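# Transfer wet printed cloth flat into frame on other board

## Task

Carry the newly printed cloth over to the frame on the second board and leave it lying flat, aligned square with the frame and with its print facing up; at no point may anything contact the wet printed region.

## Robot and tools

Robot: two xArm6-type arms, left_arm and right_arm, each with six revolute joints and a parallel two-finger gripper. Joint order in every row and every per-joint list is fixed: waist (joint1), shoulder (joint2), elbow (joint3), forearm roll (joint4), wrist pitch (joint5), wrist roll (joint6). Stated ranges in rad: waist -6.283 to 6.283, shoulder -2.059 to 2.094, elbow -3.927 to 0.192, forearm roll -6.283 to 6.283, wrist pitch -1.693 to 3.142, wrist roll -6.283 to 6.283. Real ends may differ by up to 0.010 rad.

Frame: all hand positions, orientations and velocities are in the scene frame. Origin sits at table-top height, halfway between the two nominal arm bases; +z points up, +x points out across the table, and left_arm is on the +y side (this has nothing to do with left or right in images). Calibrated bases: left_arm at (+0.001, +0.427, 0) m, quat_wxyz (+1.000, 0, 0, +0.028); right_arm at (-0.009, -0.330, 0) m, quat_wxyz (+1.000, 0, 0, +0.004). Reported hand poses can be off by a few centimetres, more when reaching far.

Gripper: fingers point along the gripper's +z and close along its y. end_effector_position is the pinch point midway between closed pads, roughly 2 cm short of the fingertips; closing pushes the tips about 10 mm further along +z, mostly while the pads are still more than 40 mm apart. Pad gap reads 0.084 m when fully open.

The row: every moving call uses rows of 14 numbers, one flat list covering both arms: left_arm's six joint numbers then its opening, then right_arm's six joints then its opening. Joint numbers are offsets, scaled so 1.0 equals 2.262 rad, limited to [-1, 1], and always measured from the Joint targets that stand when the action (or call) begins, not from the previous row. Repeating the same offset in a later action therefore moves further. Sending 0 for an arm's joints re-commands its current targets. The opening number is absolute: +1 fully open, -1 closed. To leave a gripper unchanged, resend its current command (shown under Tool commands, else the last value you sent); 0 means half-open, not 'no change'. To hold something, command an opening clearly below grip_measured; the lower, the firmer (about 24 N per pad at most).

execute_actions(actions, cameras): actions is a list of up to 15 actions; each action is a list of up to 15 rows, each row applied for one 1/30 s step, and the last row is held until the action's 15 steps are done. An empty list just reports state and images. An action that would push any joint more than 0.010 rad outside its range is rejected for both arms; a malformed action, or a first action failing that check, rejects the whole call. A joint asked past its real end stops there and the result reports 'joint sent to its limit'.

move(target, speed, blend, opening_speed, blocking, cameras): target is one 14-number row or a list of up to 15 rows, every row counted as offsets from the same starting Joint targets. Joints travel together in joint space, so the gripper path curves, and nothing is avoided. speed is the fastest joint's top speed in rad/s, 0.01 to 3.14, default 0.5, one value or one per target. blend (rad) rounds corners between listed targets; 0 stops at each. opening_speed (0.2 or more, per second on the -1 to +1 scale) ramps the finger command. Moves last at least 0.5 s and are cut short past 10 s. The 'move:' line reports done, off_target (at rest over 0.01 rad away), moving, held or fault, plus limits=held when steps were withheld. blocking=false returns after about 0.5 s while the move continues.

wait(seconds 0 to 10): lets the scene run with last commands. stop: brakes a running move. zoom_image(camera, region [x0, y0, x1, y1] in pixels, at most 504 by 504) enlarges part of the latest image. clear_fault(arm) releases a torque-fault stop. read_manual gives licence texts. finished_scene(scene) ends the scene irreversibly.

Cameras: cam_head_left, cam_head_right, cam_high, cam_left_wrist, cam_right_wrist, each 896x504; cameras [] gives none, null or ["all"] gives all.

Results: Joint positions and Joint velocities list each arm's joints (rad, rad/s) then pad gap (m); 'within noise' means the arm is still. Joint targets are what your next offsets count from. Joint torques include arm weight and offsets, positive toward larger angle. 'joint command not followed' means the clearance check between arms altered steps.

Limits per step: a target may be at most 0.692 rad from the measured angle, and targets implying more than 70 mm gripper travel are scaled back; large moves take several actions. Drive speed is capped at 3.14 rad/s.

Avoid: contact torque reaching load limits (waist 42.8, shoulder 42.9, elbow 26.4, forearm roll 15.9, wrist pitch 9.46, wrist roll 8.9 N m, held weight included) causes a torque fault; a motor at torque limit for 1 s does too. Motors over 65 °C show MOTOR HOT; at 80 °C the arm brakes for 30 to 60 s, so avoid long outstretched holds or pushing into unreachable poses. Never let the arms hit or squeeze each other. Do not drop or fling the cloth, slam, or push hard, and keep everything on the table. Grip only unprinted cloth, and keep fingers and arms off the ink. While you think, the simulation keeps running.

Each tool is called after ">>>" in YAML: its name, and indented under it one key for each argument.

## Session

>>> execute_actions:
  actions: []

Scene clock: 0.00 s.
left_arm: end_effector_position=(+0.0644, -0.1947, +0.3335) grip_measured=+1.00 end_effector_quat_wxyz=(-0.177, -0.259, +0.709, -0.632) | right_arm: end_effector_position=(+0.0904, -0.3669, +0.3942) grip_measured=+1.00 end_effector_quat_wxyz=(-0.199, -0.494, +0.815, -0.227)
Joint positions: left_arm=[-1.522 -0.003 -1.033 -3.07 0.396 -2.256 0.084] | right_arm=[0.831 -1.012 -0.834 -0.435 2.336 2.665 0.084]
Joint velocities: within noise
Joint torques (N m): no reading
Motor temperatures (°C): left_arm=[42 41 40 39 44 41] | right_arm=[40 37 41 37 40 38]
Joint targets: left_arm=[-1.522 -0.003 -1.033 -3.070 0.396 -2.256] | right_arm=[0.831 -1.012 -0.834 -0.435 2.336 2.665]
Tool commands: left_gripper/opening=+1.0 right_gripper/opening=+1.0

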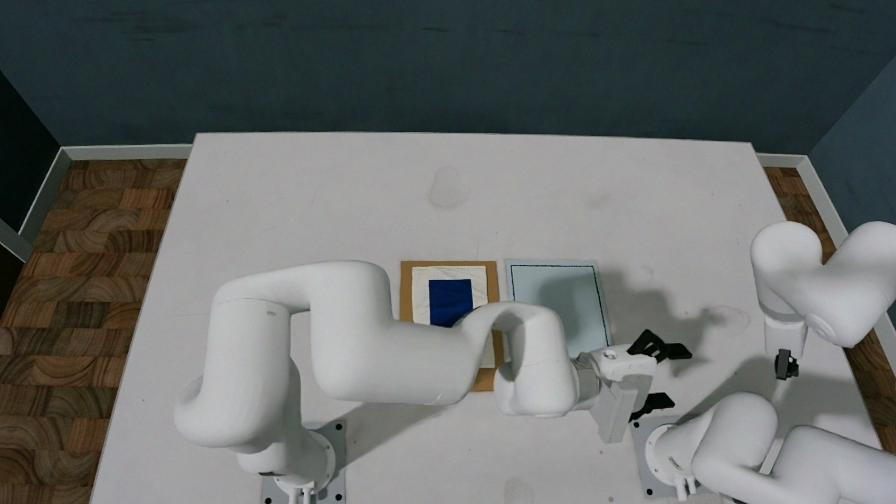

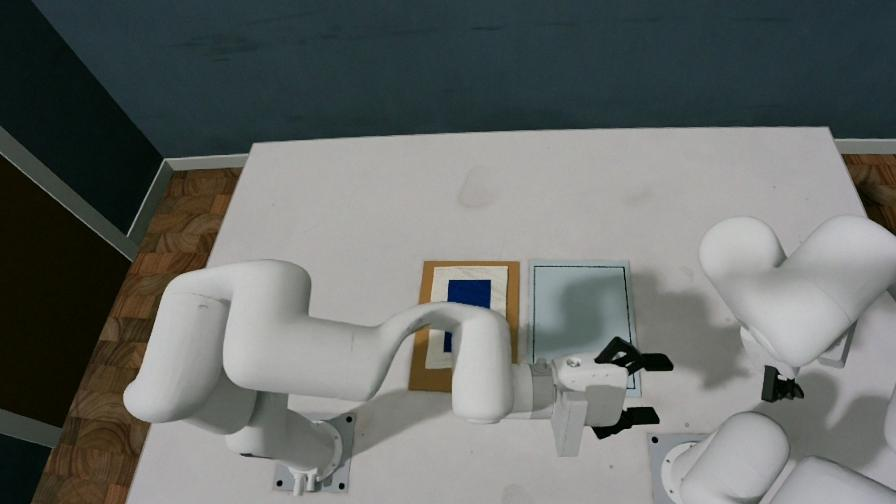

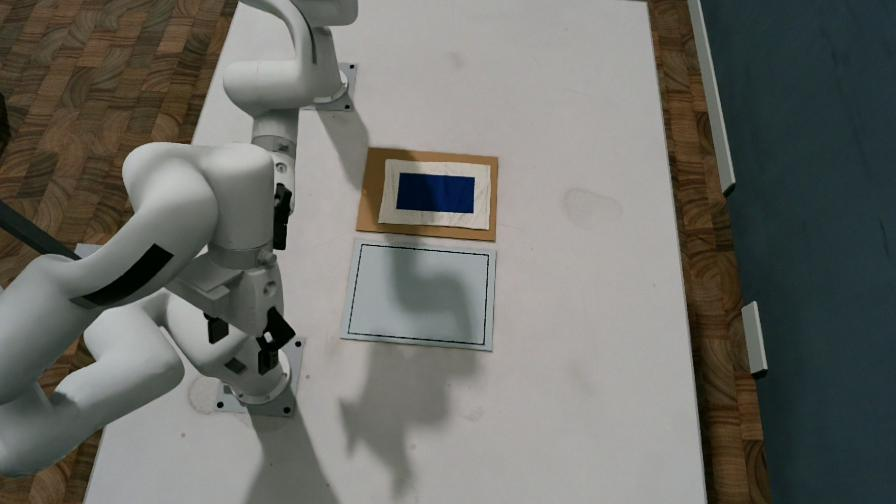

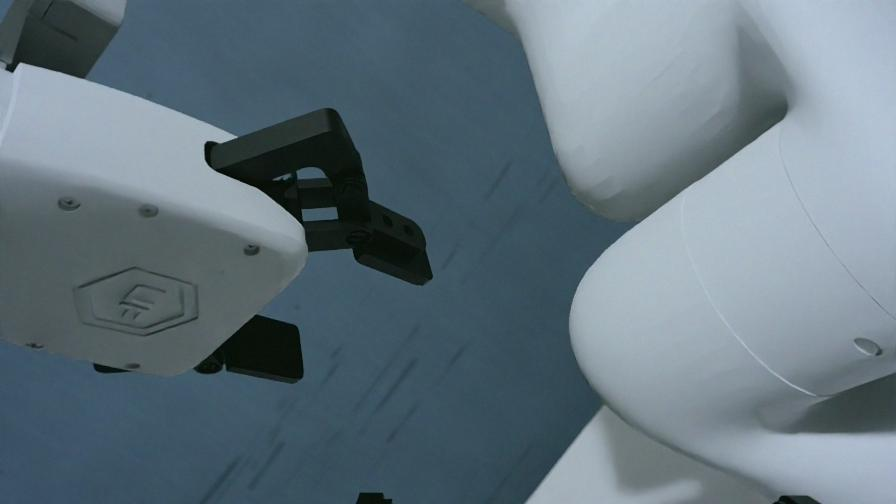

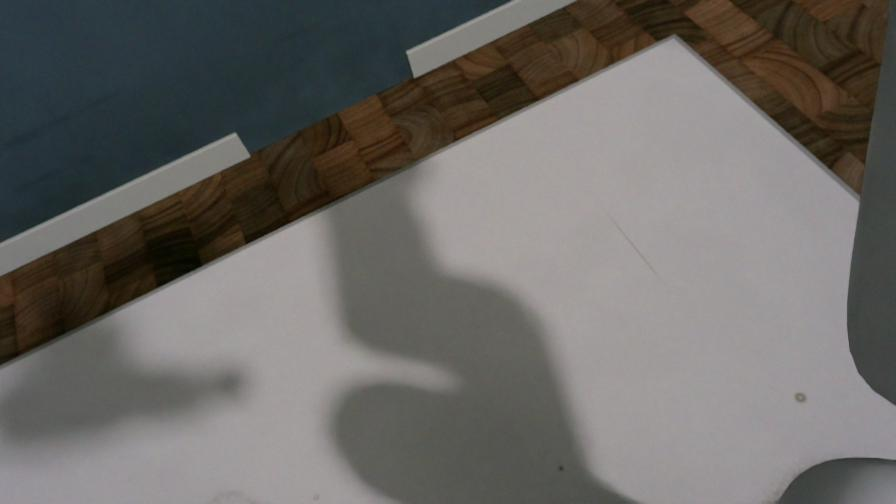

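>>> zoom_image:
  camera: "cam_high"
  region: [330, 140, 520, 360]

>>> zoom_image:
  camera: "cam_head_left"
  region: [380, 250, 620, 400]

Scaled by 2.291 from the camera's 896x504 image, which has a finer 1280x720 frame.

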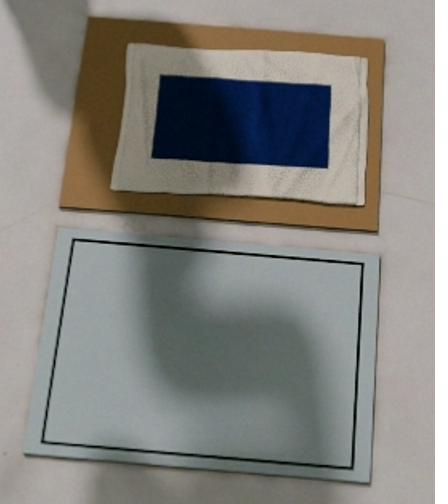

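Scaled by 2.100 from the camera's 896x504 image, which has a finer 1280x720 frame.

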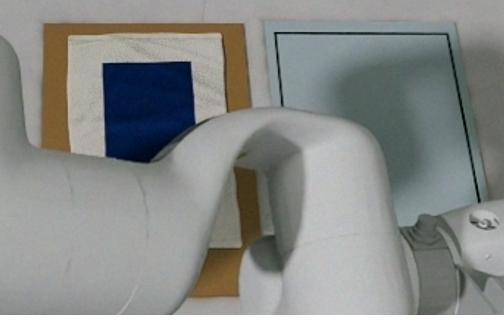

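>>> move:
  target:
    - [0.341291, 0, 0, 0, 0, 0, -0.4, 0, 0, 0, 0, 0, 0, -0.4]
    - [0.378, 0.008, -0.075, 0.68, 0.209, 0.035, -0.4, 0, 0, 0, 0, 0, 0, -0.4]
  speed: [0.7, 0.9]
  blend: 0.2
  opening_speed: 1.0
  cameras: ["cam_head_left", "cam_high"]

Scene clock: 110.73 s.
left_arm: end_effector_position=(+0.4159, -0.0379, +0.4068) grip_measured=-0.42 end_effector_quat_wxyz=(+0.217, +0.252, +0.756, -0.565) | right_arm: end_effector_position=(+0.0904, -0.3669, +0.3942) grip_measured=-0.42 end_effector_quat_wxyz=(-0.199, -0.494, +0.815, -0.227)
Joint positions: left_arm=[-0.667 0.015 -1.202 -1.533 0.869 -2.177 0.026] | right_arm=[0.831 -1.012 -0.834 -0.435 2.336 2.665 0.026]
Joint velocities: within noise
Joint torques (N m): left_arm=[4.48 -16.16 -23.65 1.26 2.54 1.32] | right_arm=[-0.47 2.33 -16.33 -1.54 -0.26 -0.31]
Motor temperatures (°C): left_arm=[42 42 42 39 44 41] | right_arm=[40 37 42 37 40 38]
Joint targets: left_arm=[-0.667 0.015 -1.202 -1.532 0.869 -2.177] | right_arm=[0.831 -1.012 -0.834 -0.435 2.336 2.665]
move: done; blend cut to 0 rad at target 1
Images, in order (width x height): cam_head_left 896x504, cam_high 896x504.

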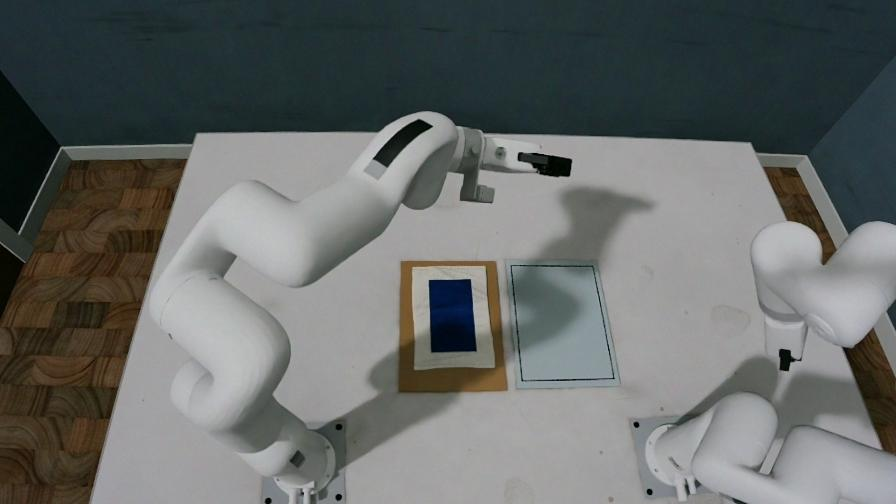

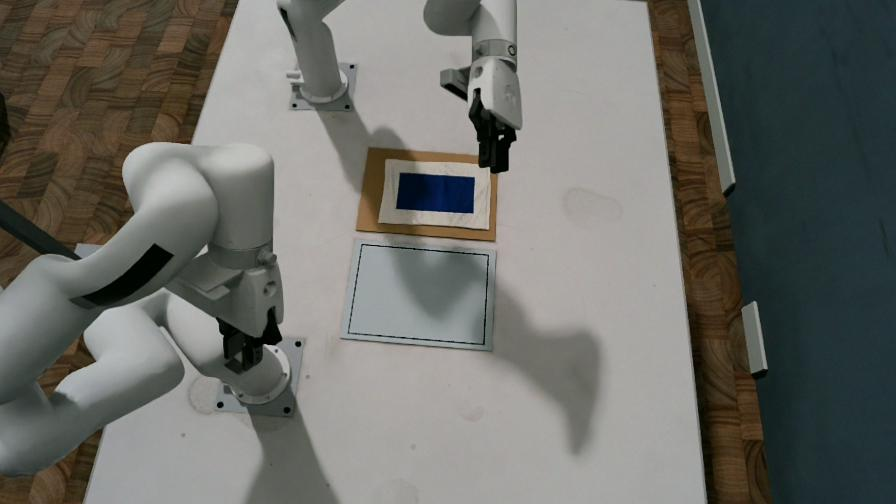

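>>> move:
  target:
    - [0.03727, 0.00805, -0.07564, 0.67728, 0.20818, 0.03515, -0.4, 0, 0, 0, 0, 0, 0, -0.4]
    - [0.03727, 0.00805, -0.07564, 0.67728, 0.20818, 0.03515, -0.4, -0.03647, 0.58218, -0.39894, 0.19231, -0.39987, -0.14929, -0.4]
  speed: [0.8, 0.6]

Scene clock: 125.23 s.
left_arm: end_effector_position=(+0.4247, +0.1807, +0.2952) grip_measured=-0.42 end_effector_quat_wxyz=(+0.000, +0.707, +0.707, +0.000) | right_arm: end_effector_position=(+0.4005, +0.0562, +0.3004) grip_measured=-0.42 end_effector_quat_wxyz=(+0.000, +0.707, -0.707, +0.000)
Joint positions: left_arm=[-0.583 0.033 -1.374 0 1.34 -2.098 0.026] | right_arm=[0.748 0.304 -1.737 0 1.432 2.327 0.026]
Joint velocities: within noise
Joint torques (N m): left_arm=[4.26 -16.29 -20.88 1.35 0.66 1.39] | right_arm=[-2.56 -23.34 -25.04 2.03 -2.27 -1.37]
Motor temperatures (°C): left_arm=[42 42 42 39 44 41] | right_arm=[40 37 43 37 40 38]
Joint targets: left_arm=[-0.583 0.033 -1.374 0.000 1.340 -2.098] | right_arm=[0.748 0.304 -1.737 0.000 1.432 2.327]
move: done

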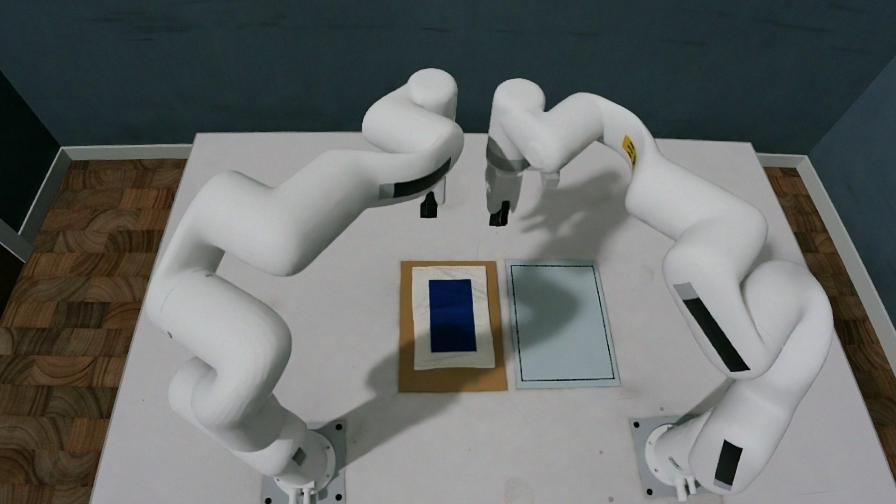

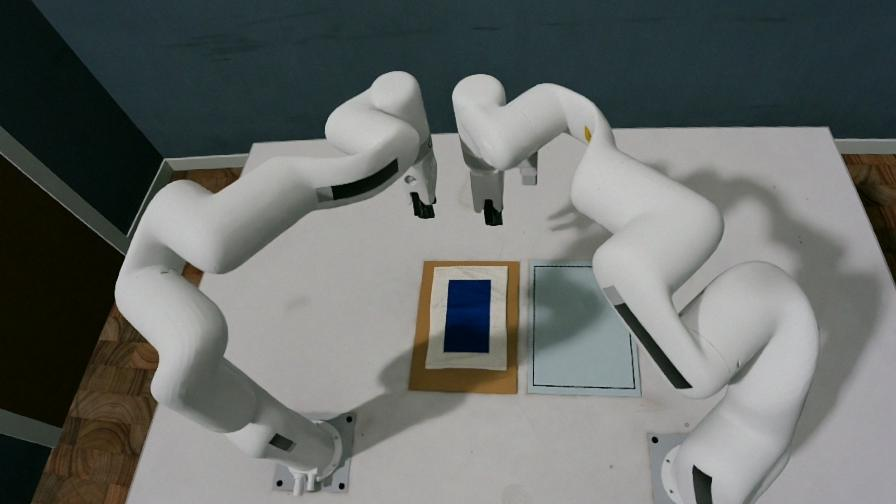

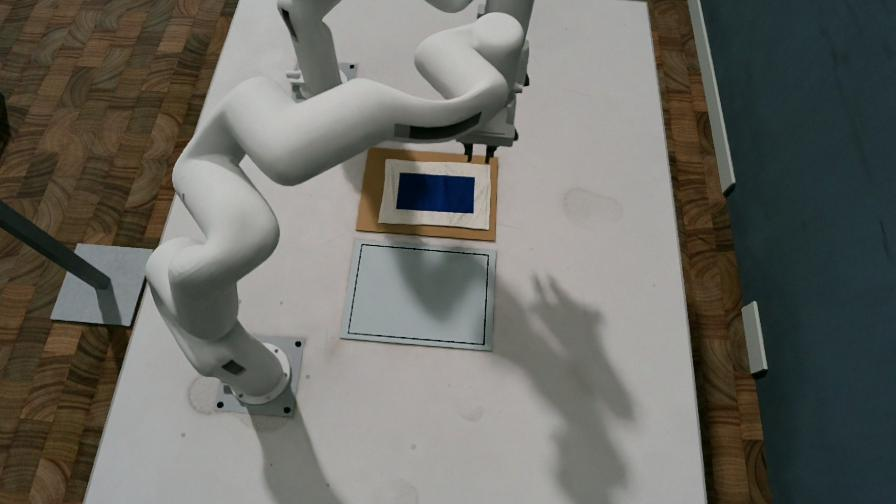

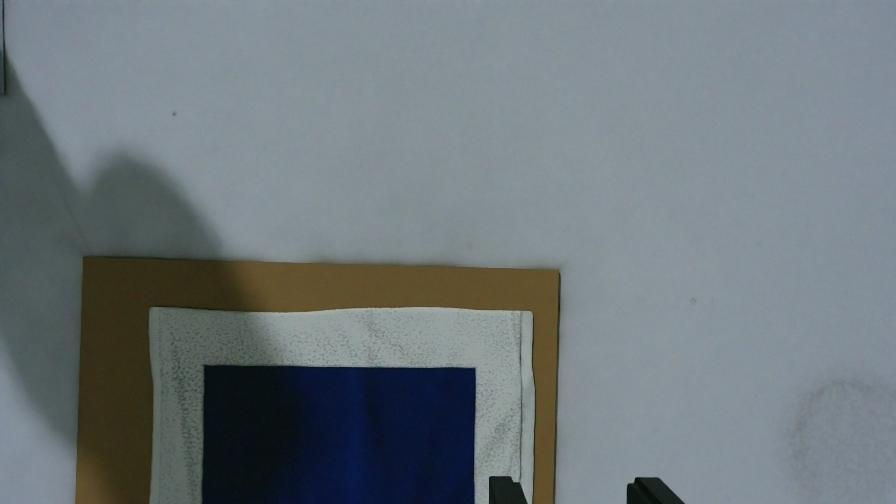

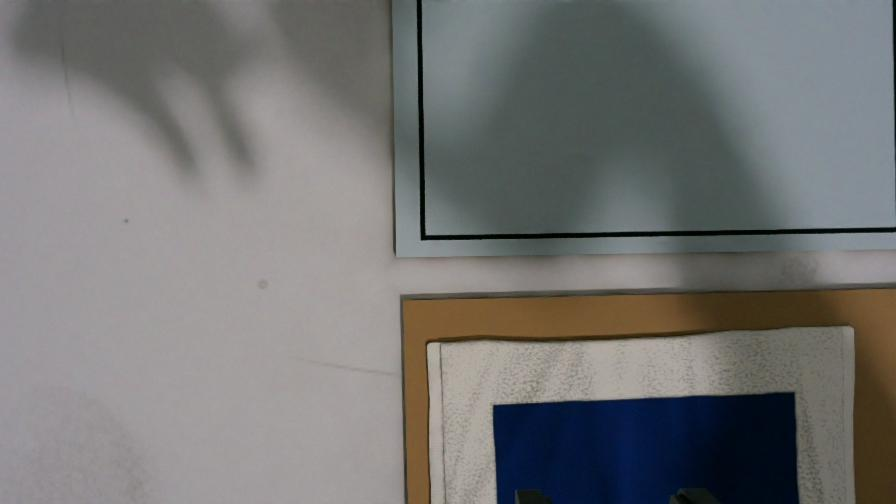

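>>> move:
  target: [0.020114, 0.081062, 0.127075, 0, -0.208137, 0.012467, -0.4, -0.018372, 0.100128, 0.083248, 0, -0.182934, -0.026199, -0.4]
  speed: 0.3
  cameras: ["cam_left_wrist", "cam_right_wrist"]

>>> zoom_image:
  camera: "cam_left_wrist"
  region: [392, 200, 896, 504]

>>> zoom_image:
  camera: "cam_right_wrist"
  region: [392, 200, 896, 504]

Scene clock: 195.10 s.
left_arm: end_effector_position=(+0.4452, +0.1952, +0.1201) grip_measured=-0.42 end_effector_quat_wxyz=(+0.000, +0.701, +0.713, +0.000) | right_arm: end_effector_position=(+0.4433, +0.0624, +0.1197) grip_measured=-0.42 end_effector_quat_wxyz=(+0.000, +0.713, -0.701, +0.000)
Joint positions: left_arm=[-0.537 0.217 -1.086 0 0.869 -2.07 0.026] | right_arm=[0.706 0.531 -1.548 0 1.018 2.268 0.026]
Joint velocities: within noise
Joint torques (N m): left_arm=[4.4 -18.07 -15.71 1.2 -4.86 1.32] | right_arm=[-2.67 -27.16 -18.91 1.65 -2.18 -1.31]
Motor temperatures (°C): left_arm=[42 42 42 39 44 41] | right_arm=[40 38 44 37 41 38]
Joint targets: left_arm=[-0.537 0.217 -1.086 0.000 0.869 -2.070] | right_arm=[0.706 0.531 -1.548 0.000 1.018 2.268]
move: done
Images, in order (width x height): cam_left_wrist 896x504, cam_right_wrist 896x504.

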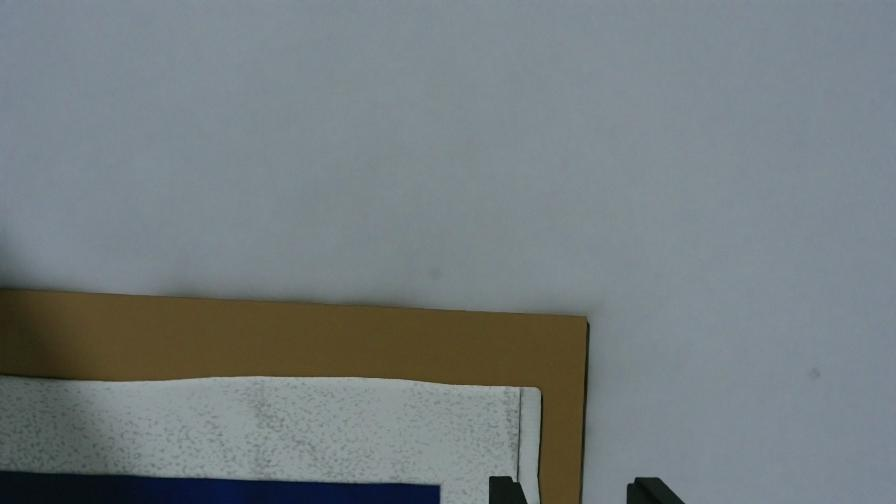

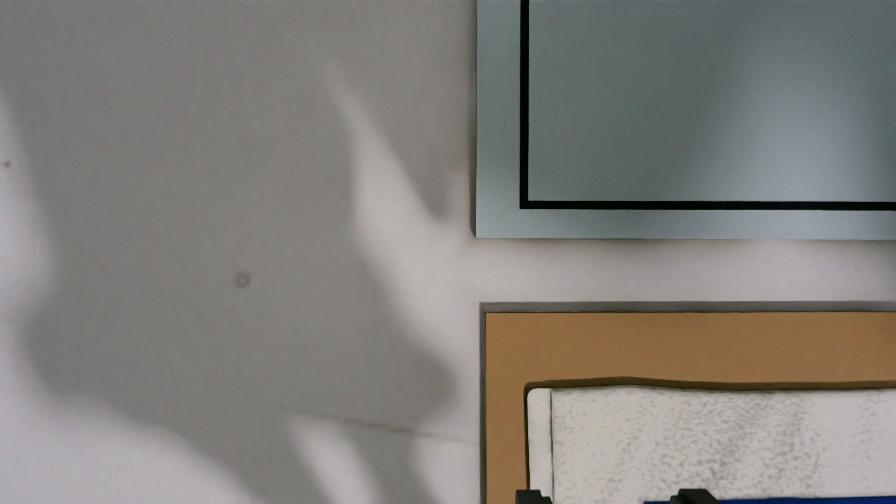

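Scaled by 1.000.

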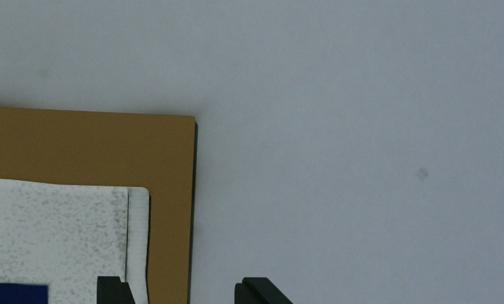

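Scaled by 1.000.

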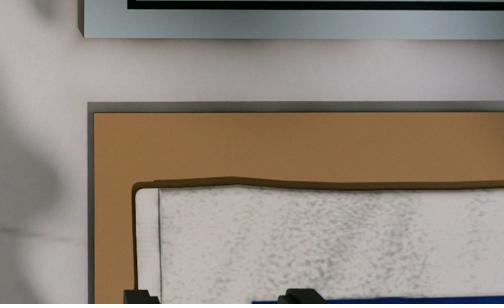

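>>> move:
  target: [0.000579, 0.056798, 0.022951, 0, -0.079749, 0.000579, -0.4, -0.00209, 0.045533, 0.022107, 0, -0.067641, -0.00209, -0.4]
  speed: 0.15
  cameras: ["cam_left_wrist", "cam_right_wrist", "cam_head_left"]

>>> zoom_image:
  camera: "cam_left_wrist"
  region: [420, 330, 700, 504]

>>> zoom_image:
  camera: "cam_right_wrist"
  region: [450, 330, 770, 504]

Scene clock: 231.93 s.
left_arm: end_effector_position=(+0.4447, +0.1962, +0.0501) grip_measured=-0.42 end_effector_quat_wxyz=(+0.000, +0.701, +0.713, +0.000) | right_arm: end_effector_position=(+0.4453, +0.0603, +0.0497) grip_measured=-0.42 end_effector_quat_wxyz=(+0.000, +0.713, -0.701, +0.000)
Joint positions: left_arm=[-0.536 0.345 -1.034 0 0.689 -2.068 0.026] | right_arm=[0.702 0.634 -1.498 0 0.865 2.263 0.026]
Joint velocities: within noise
Joint torques (N m): left_arm=[4.41 -19.81 -14 0.84 -4.79 1.35] | right_arm=[-2.43 -27.86 -17.94 1.42 -2.18 -1.38]
Motor temperatures (°C): left_arm=[42 42 41 39 44 41] | right_arm=[40 38 43 37 41 38]
Joint targets: left_arm=[-0.536 0.345 -1.034 0.000 0.689 -2.068] | right_arm=[0.702 0.634 -1.498 0.000 0.865 2.263]
move: done
Images, in order (width x height): cam_head_left 896x504, cam_left_wrist 896x504, cam_right_wrist 896x504.

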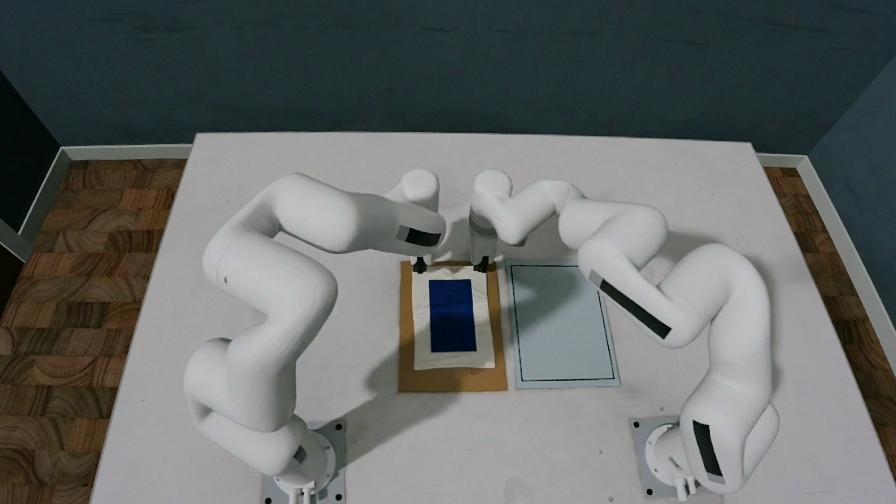

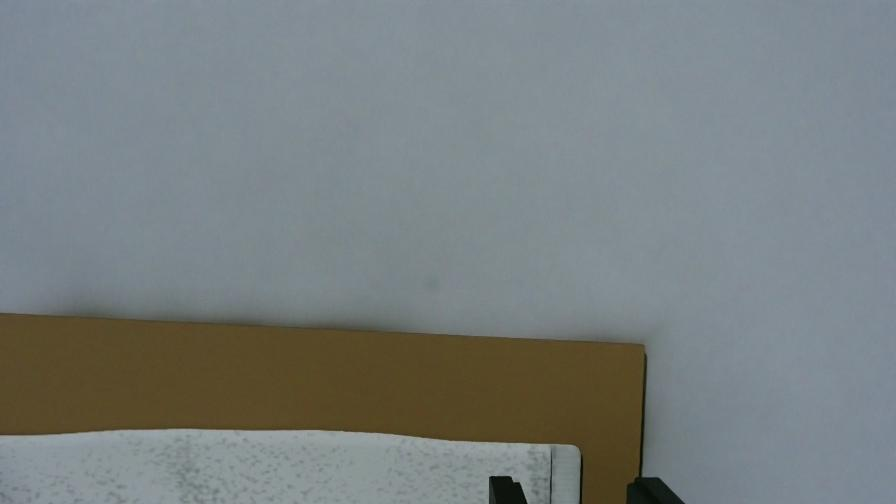

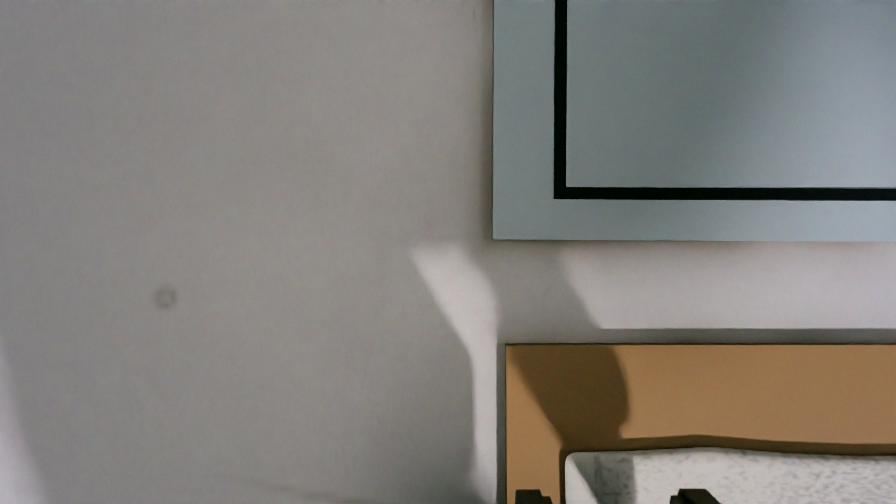

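Scaled by 1.800 from the camera's 896x504 image, which has a finer 1280x720 frame.

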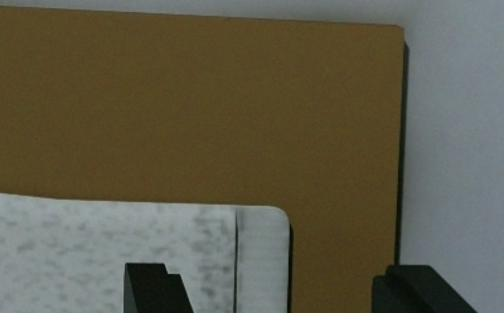

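Scaled by 1.575 from the camera's 896x504 image, which has a finer 1280x720 frame.

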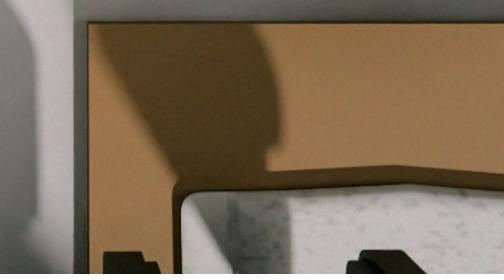

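>>> move:
  target: [-0.000701, 0.016236, 0.000668, 0, -0.016904, -0.000701, -0.4, 0.000024, 0.012978, 0.000936, 0, -0.013914, 0.000024, -0.4]
  speed: 0.05
  cameras: ["cam_left_wrist", "cam_right_wrist"]

>>> zoom_image:
  camera: "cam_left_wrist"
  region: [420, 330, 700, 504]

>>> zoom_image:
  camera: "cam_right_wrist"
  region: [450, 330, 770, 504]

Scene clock: 265.67 s.
left_arm: end_effector_position=(+0.4449, +0.1952, +0.0341) grip_measured=-0.42 end_effector_quat_wxyz=(+0.000, +0.701, +0.713, +0.000) | right_arm: end_effector_position=(+0.4456, +0.0606, +0.0337) grip_measured=-0.42 end_effector_quat_wxyz=(+0.000, +0.713, -0.701, +0.000)
Joint positions: left_arm=[-0.538 0.382 -1.033 0 0.651 -2.07 0.026] | right_arm=[0.702 0.663 -1.496 0 0.834 2.263 0.026]
Joint velocities: within noise
Joint torques (N m): left_arm=[-4.88 -20.02 -13.86 0.62 -4.81 -1.11] | right_arm=[0.76 -28.16 -17.65 1.08 -2.18 -0.48]
Motor temperatures (°C): left_arm=[41 42 41 39 45 41] | right_arm=[40 38 43 37 41 38]
Joint targets: left_arm=[-0.538 0.382 -1.033 0.000 0.650 -2.070] | right_arm=[0.702 0.663 -1.496 0.000 0.834 2.263]
move: done
Images, in order (width x height): cam_left_wrist 896x504, cam_right_wrist 896x504.

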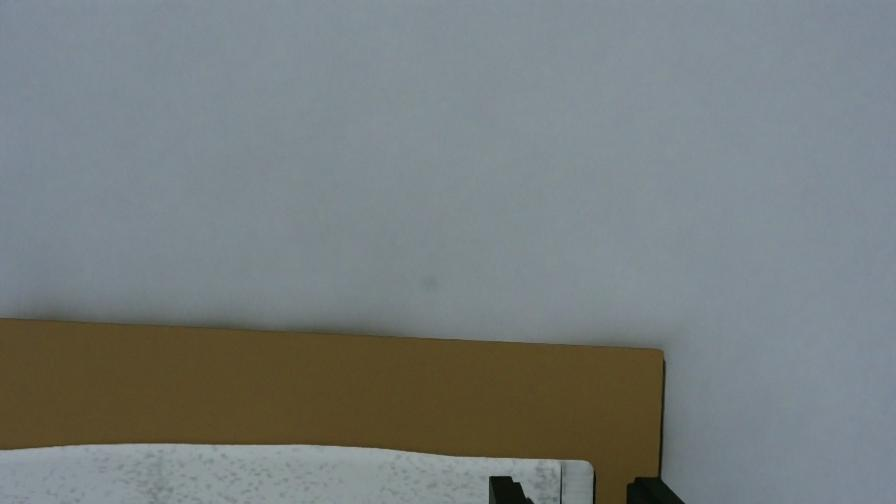

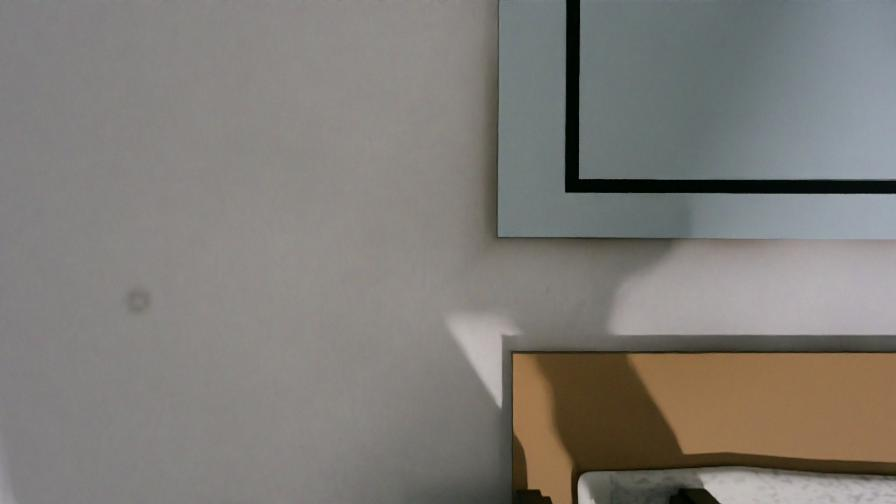

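Scaled by 1.800 from the camera's 896x504 image, which has a finer 1280x720 frame.

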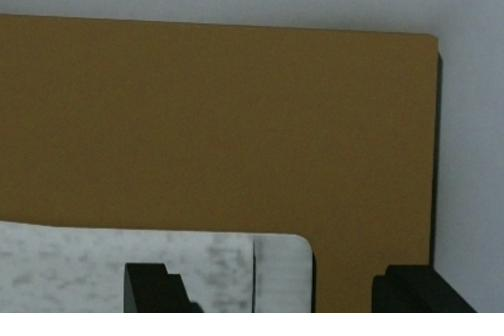

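Scaled by 1.575 from the camera's 896x504 image, which has a finer 1280x720 frame.

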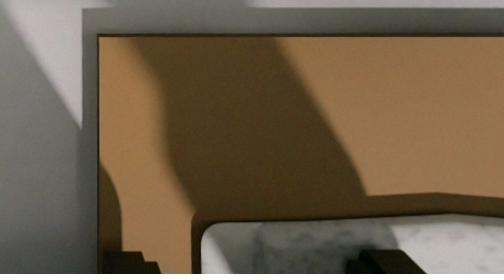

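>>> move:
  target: [0, 0.003383, 0.000248, 0, -0.00363, 0, -0.4, 0, 0.002403, 0.000227, 0, -0.00263, 0, -0.4]
  speed: 0.02
  cameras: []

>>> move:
  target: [0, 0.000696, 0.000051, 0, -0.000747, 0, -0.4, 0, 0.00056, 0.000053, 0, -0.000613, 0, -0.4]
  speed: 0.02
  cameras: []

Scene clock: 289.27 s.
left_arm: end_effector_position=(+0.4449, +0.1952, +0.0307) grip_measured=-0.42 end_effector_quat_wxyz=(+0.000, +0.701, +0.713, +0.000) | right_arm: end_effector_position=(+0.4456, +0.0607, +0.0309) grip_measured=-0.42 end_effector_quat_wxyz=(+0.000, +0.713, -0.701, +0.000)
Joint positions: left_arm=[-0.538 0.39 -1.032 0 0.642 -2.07 0.026] | right_arm=[0.702 0.668 -1.496 0 0.828 2.263 0.026]
Joint velocities: within noise
Joint torques (N m): left_arm=[-4.72 -19.91 -13.72 0.27 -4.84 -1.02] | right_arm=[1.34 -19.35 -12.19 0.97 -2.12 0.97]
Motor temperatures (°C): left_arm=[41 42 41 39 45 41] | right_arm=[40 38 43 37 41 38]
Joint targets: left_arm=[-0.538 0.390 -1.032 0.000 0.642 -2.070] | right_arm=[0.702 0.669 -1.496 0.000 0.828 2.263]
move: done
No camera images: "cameras" was empty.

Scene clock: 289.97 s.
left_arm: end_effector_position=(+0.4449, +0.1952, +0.0300) grip_measured=-0.42 end_effector_quat_wxyz=(+0.000, +0.701, +0.713, +0.000) | right_arm: end_effector_position=(+0.4456, +0.0607, +0.0301) grip_measured=-0.41 end_effector_quat_wxyz=(+0.000, +0.713, -0.701, +0.000)
Joint positions: left_arm=[-0.538 0.391 -1.032 0 0.64 -2.07 0.026] | right_arm=[0.702 0.67 -1.496 0 0.826 2.263 0.026]
Joint velocities: within noise
Joint torques (N m): left_arm=[-4.82 -19.12 -13.19 0.15 -4.79 -0.97] | right_arm=[1.11 -10.03 -5.58 0.86 -1.67 0.97]
Motor temperatures (°C): left_arm=[41 42 41 39 45 41] | right_arm=[40 38 43 37 41 38]
Joint targets: left_arm=[-0.538 0.391 -1.032 0.000 0.640 -2.070] | right_arm=[0.702 0.670 -1.496 0.000 0.826 2.263]
move: done
No camera images: "cameras" was empty.

>>> move:
  target: [0, 0.000398, 0.000029, 0, -0.000427, 0, -0.4, 0, -0.000481, -0.000045, 0, 0.000526, 0, -0.4]
  speed: 0.02
  cameras: ["cam_left_wrist", "cam_right_wrist"]

>>> zoom_image:
  camera: "cam_left_wrist"
  region: [420, 330, 700, 504]

>>> zoom_image:
  camera: "cam_right_wrist"
  region: [450, 330, 770, 504]

Scene clock: 303.23 s.
left_arm: end_effector_position=(+0.4449, +0.1952, +0.0295) grip_measured=-0.42 end_effector_quat_wxyz=(+0.000, +0.701, +0.713, +0.000) | right_arm: end_effector_position=(+0.4455, +0.0606, +0.0304) grip_measured=-0.42 end_effector_quat_wxyz=(+0.000, +0.713, -0.701, +0.000)
Joint positions: left_arm=[-0.538 0.392 -1.032 0 0.64 -2.07 0.026] | right_arm=[0.702 0.669 -1.496 0 0.827 2.263 0.026]
Joint velocities: within noise
Joint torques (N m): left_arm=[-4.37 -16.87 -12.54 0.05 -4.48 -1.11] | right_arm=[1.04 -22.71 -10.2 0.63 0.27 0.97]
Motor temperatures (°C): left_arm=[41 42 41 39 45 41] | right_arm=[40 37 42 37 41 38]
Joint targets: left_arm=[-0.538 0.392 -1.032 0.000 0.639 -2.070] | right_arm=[0.702 0.669 -1.496 0.000 0.827 2.263]
move: done
Images, in order (width x height): cam_left_wrist 896x504, cam_right_wrist 896x504.

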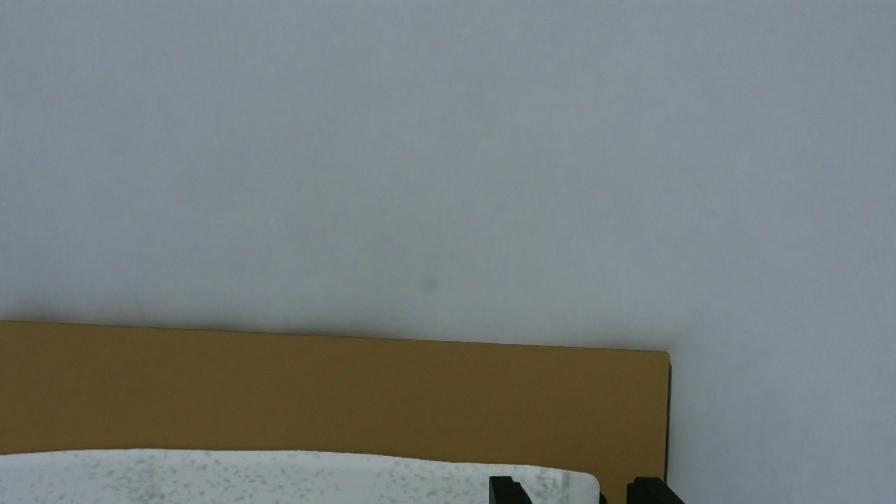

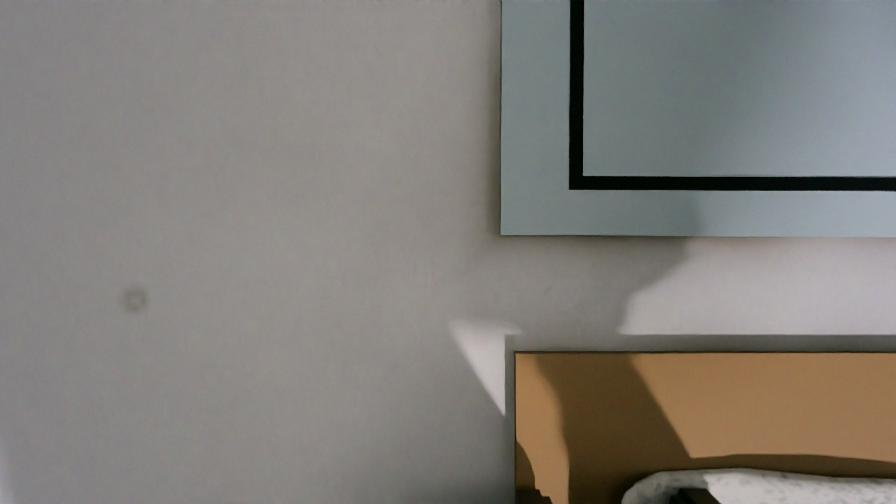

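Scaled by 1.800 from the camera's 896x504 image, which has a finer 1280x720 frame.

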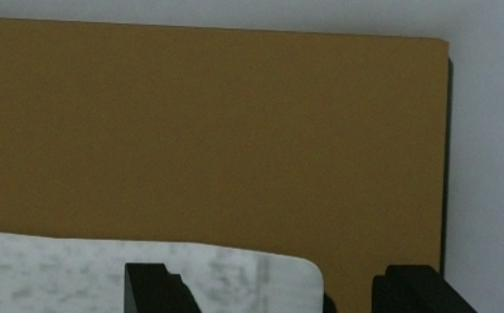

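Scaled by 1.575 from the camera's 896x504 image, which has a finer 1280x720 frame.

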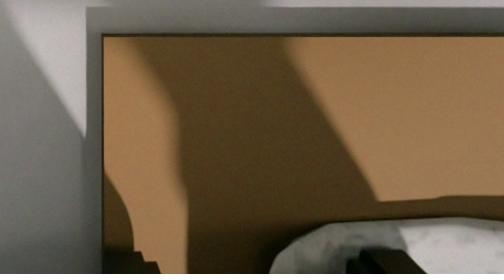

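>>> move:
  target: [0, 0, 0, 0, 0, 0, -1, 0, 0, 0, 0, 0, 0, -1]
  opening_speed: 0.3
  cameras: ["cam_left_wrist", "cam_right_wrist", "cam_head_left", "cam_head_right"]

>>> zoom_image:
  camera: "cam_left_wrist"
  region: [420, 330, 700, 504]

>>> zoom_image:
  camera: "cam_right_wrist"
  region: [450, 330, 770, 504]

>>> zoom_image:
  camera: "cam_head_left"
  region: [385, 240, 525, 400]

Scene clock: 316.43 s.
left_arm: end_effector_position=(+0.4449, +0.1952, +0.0295) grip_measured=-0.93 end_effector_quat_wxyz=(+0.000, +0.701, +0.713, +0.000) | right_arm: end_effector_position=(+0.4455, +0.0606, +0.0306) grip_measured=-0.93 end_effector_quat_wxyz=(+0.000, +0.713, -0.701, +0.000)
Joint positions: left_arm=[-0.538 0.392 -1.032 0 0.639 -2.07 0.003] | right_arm=[0.702 0.669 -1.496 0 0.827 2.263 0.003]
Joint velocities: within noise
Joint torques (N m): left_arm=[-3.55 -19.68 -15.13 -0.37 -3.42 -1.1] | right_arm=[-0.7 -19.27 -13.8 0.34 -2.17 0.97]
Motor temperatures (°C): left_arm=[41 42 41 39 45 41] | right_arm=[40 38 42 37 40 38]
Joint targets: left_arm=[-0.538 0.392 -1.032 0.000 0.639 -2.070] | right_arm=[0.702 0.669 -1.496 0.000 0.827 2.263]
move: done
Images, in order (width x height): cam_head_left 896x504, cam_head_right 896x504, cam_left_wrist 896x504, cam_right_wrist 896x504.

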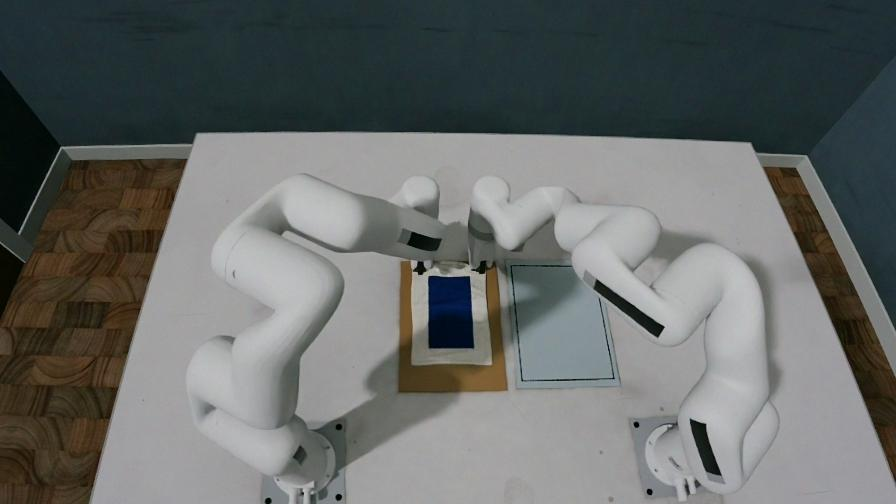

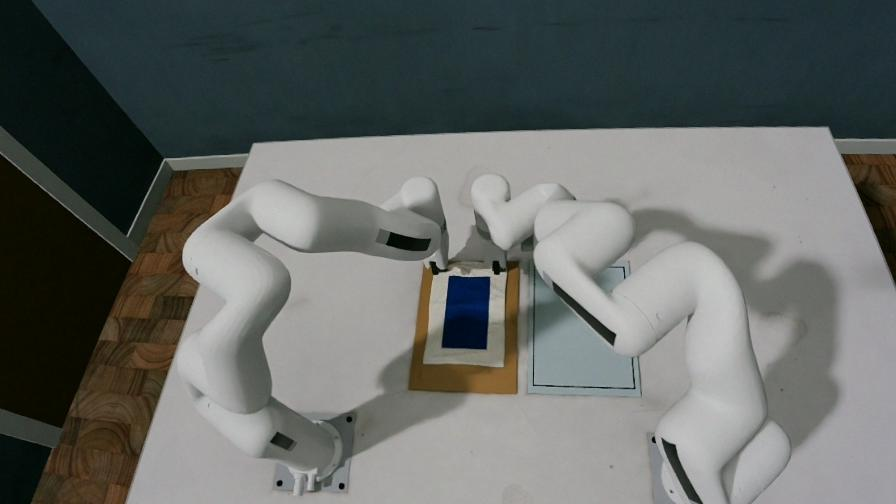

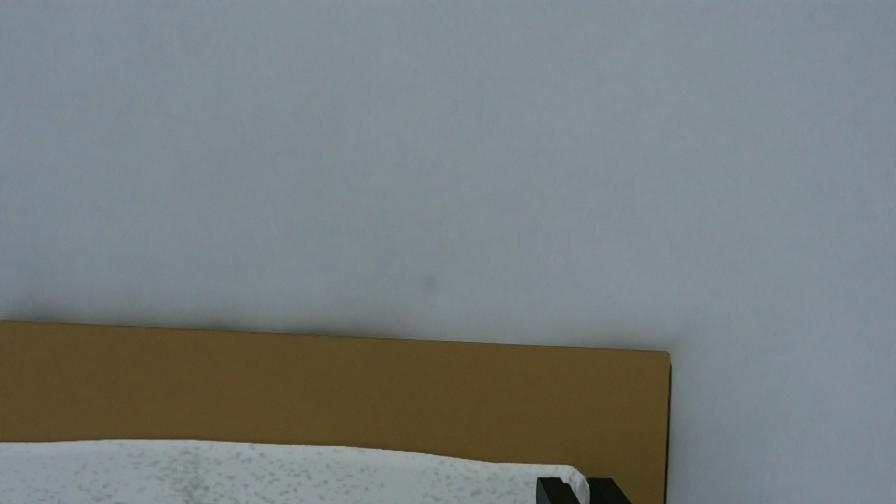

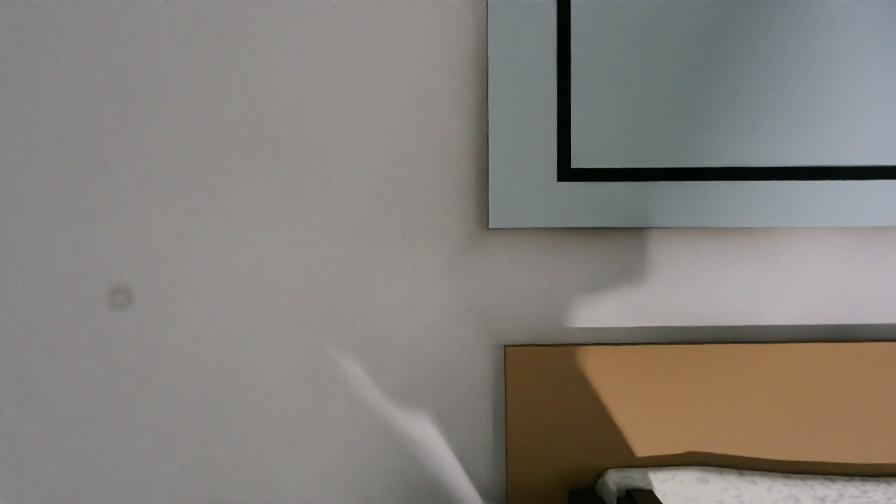

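Scaled by 1.800 from the camera's 896x504 image, which has a finer 1280x720 frame.

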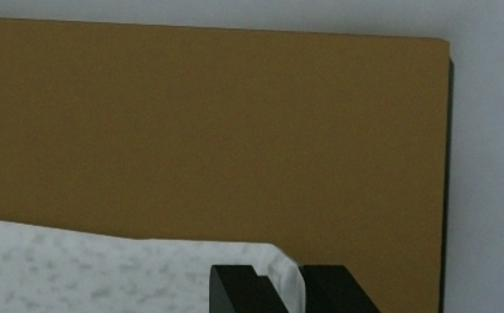

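Scaled by 1.575 from the camera's 896x504 image, which has a finer 1280x720 frame.

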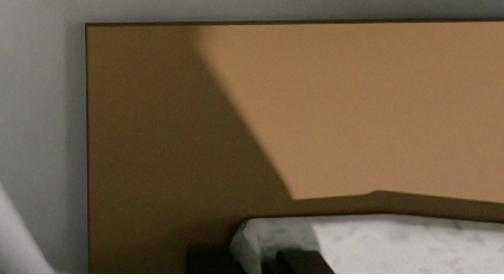

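Scaled by 3.150 from the camera's 896x504 image, which has a finer 1280x720 frame.

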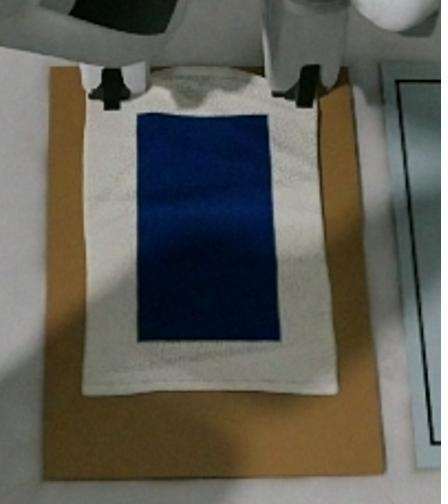

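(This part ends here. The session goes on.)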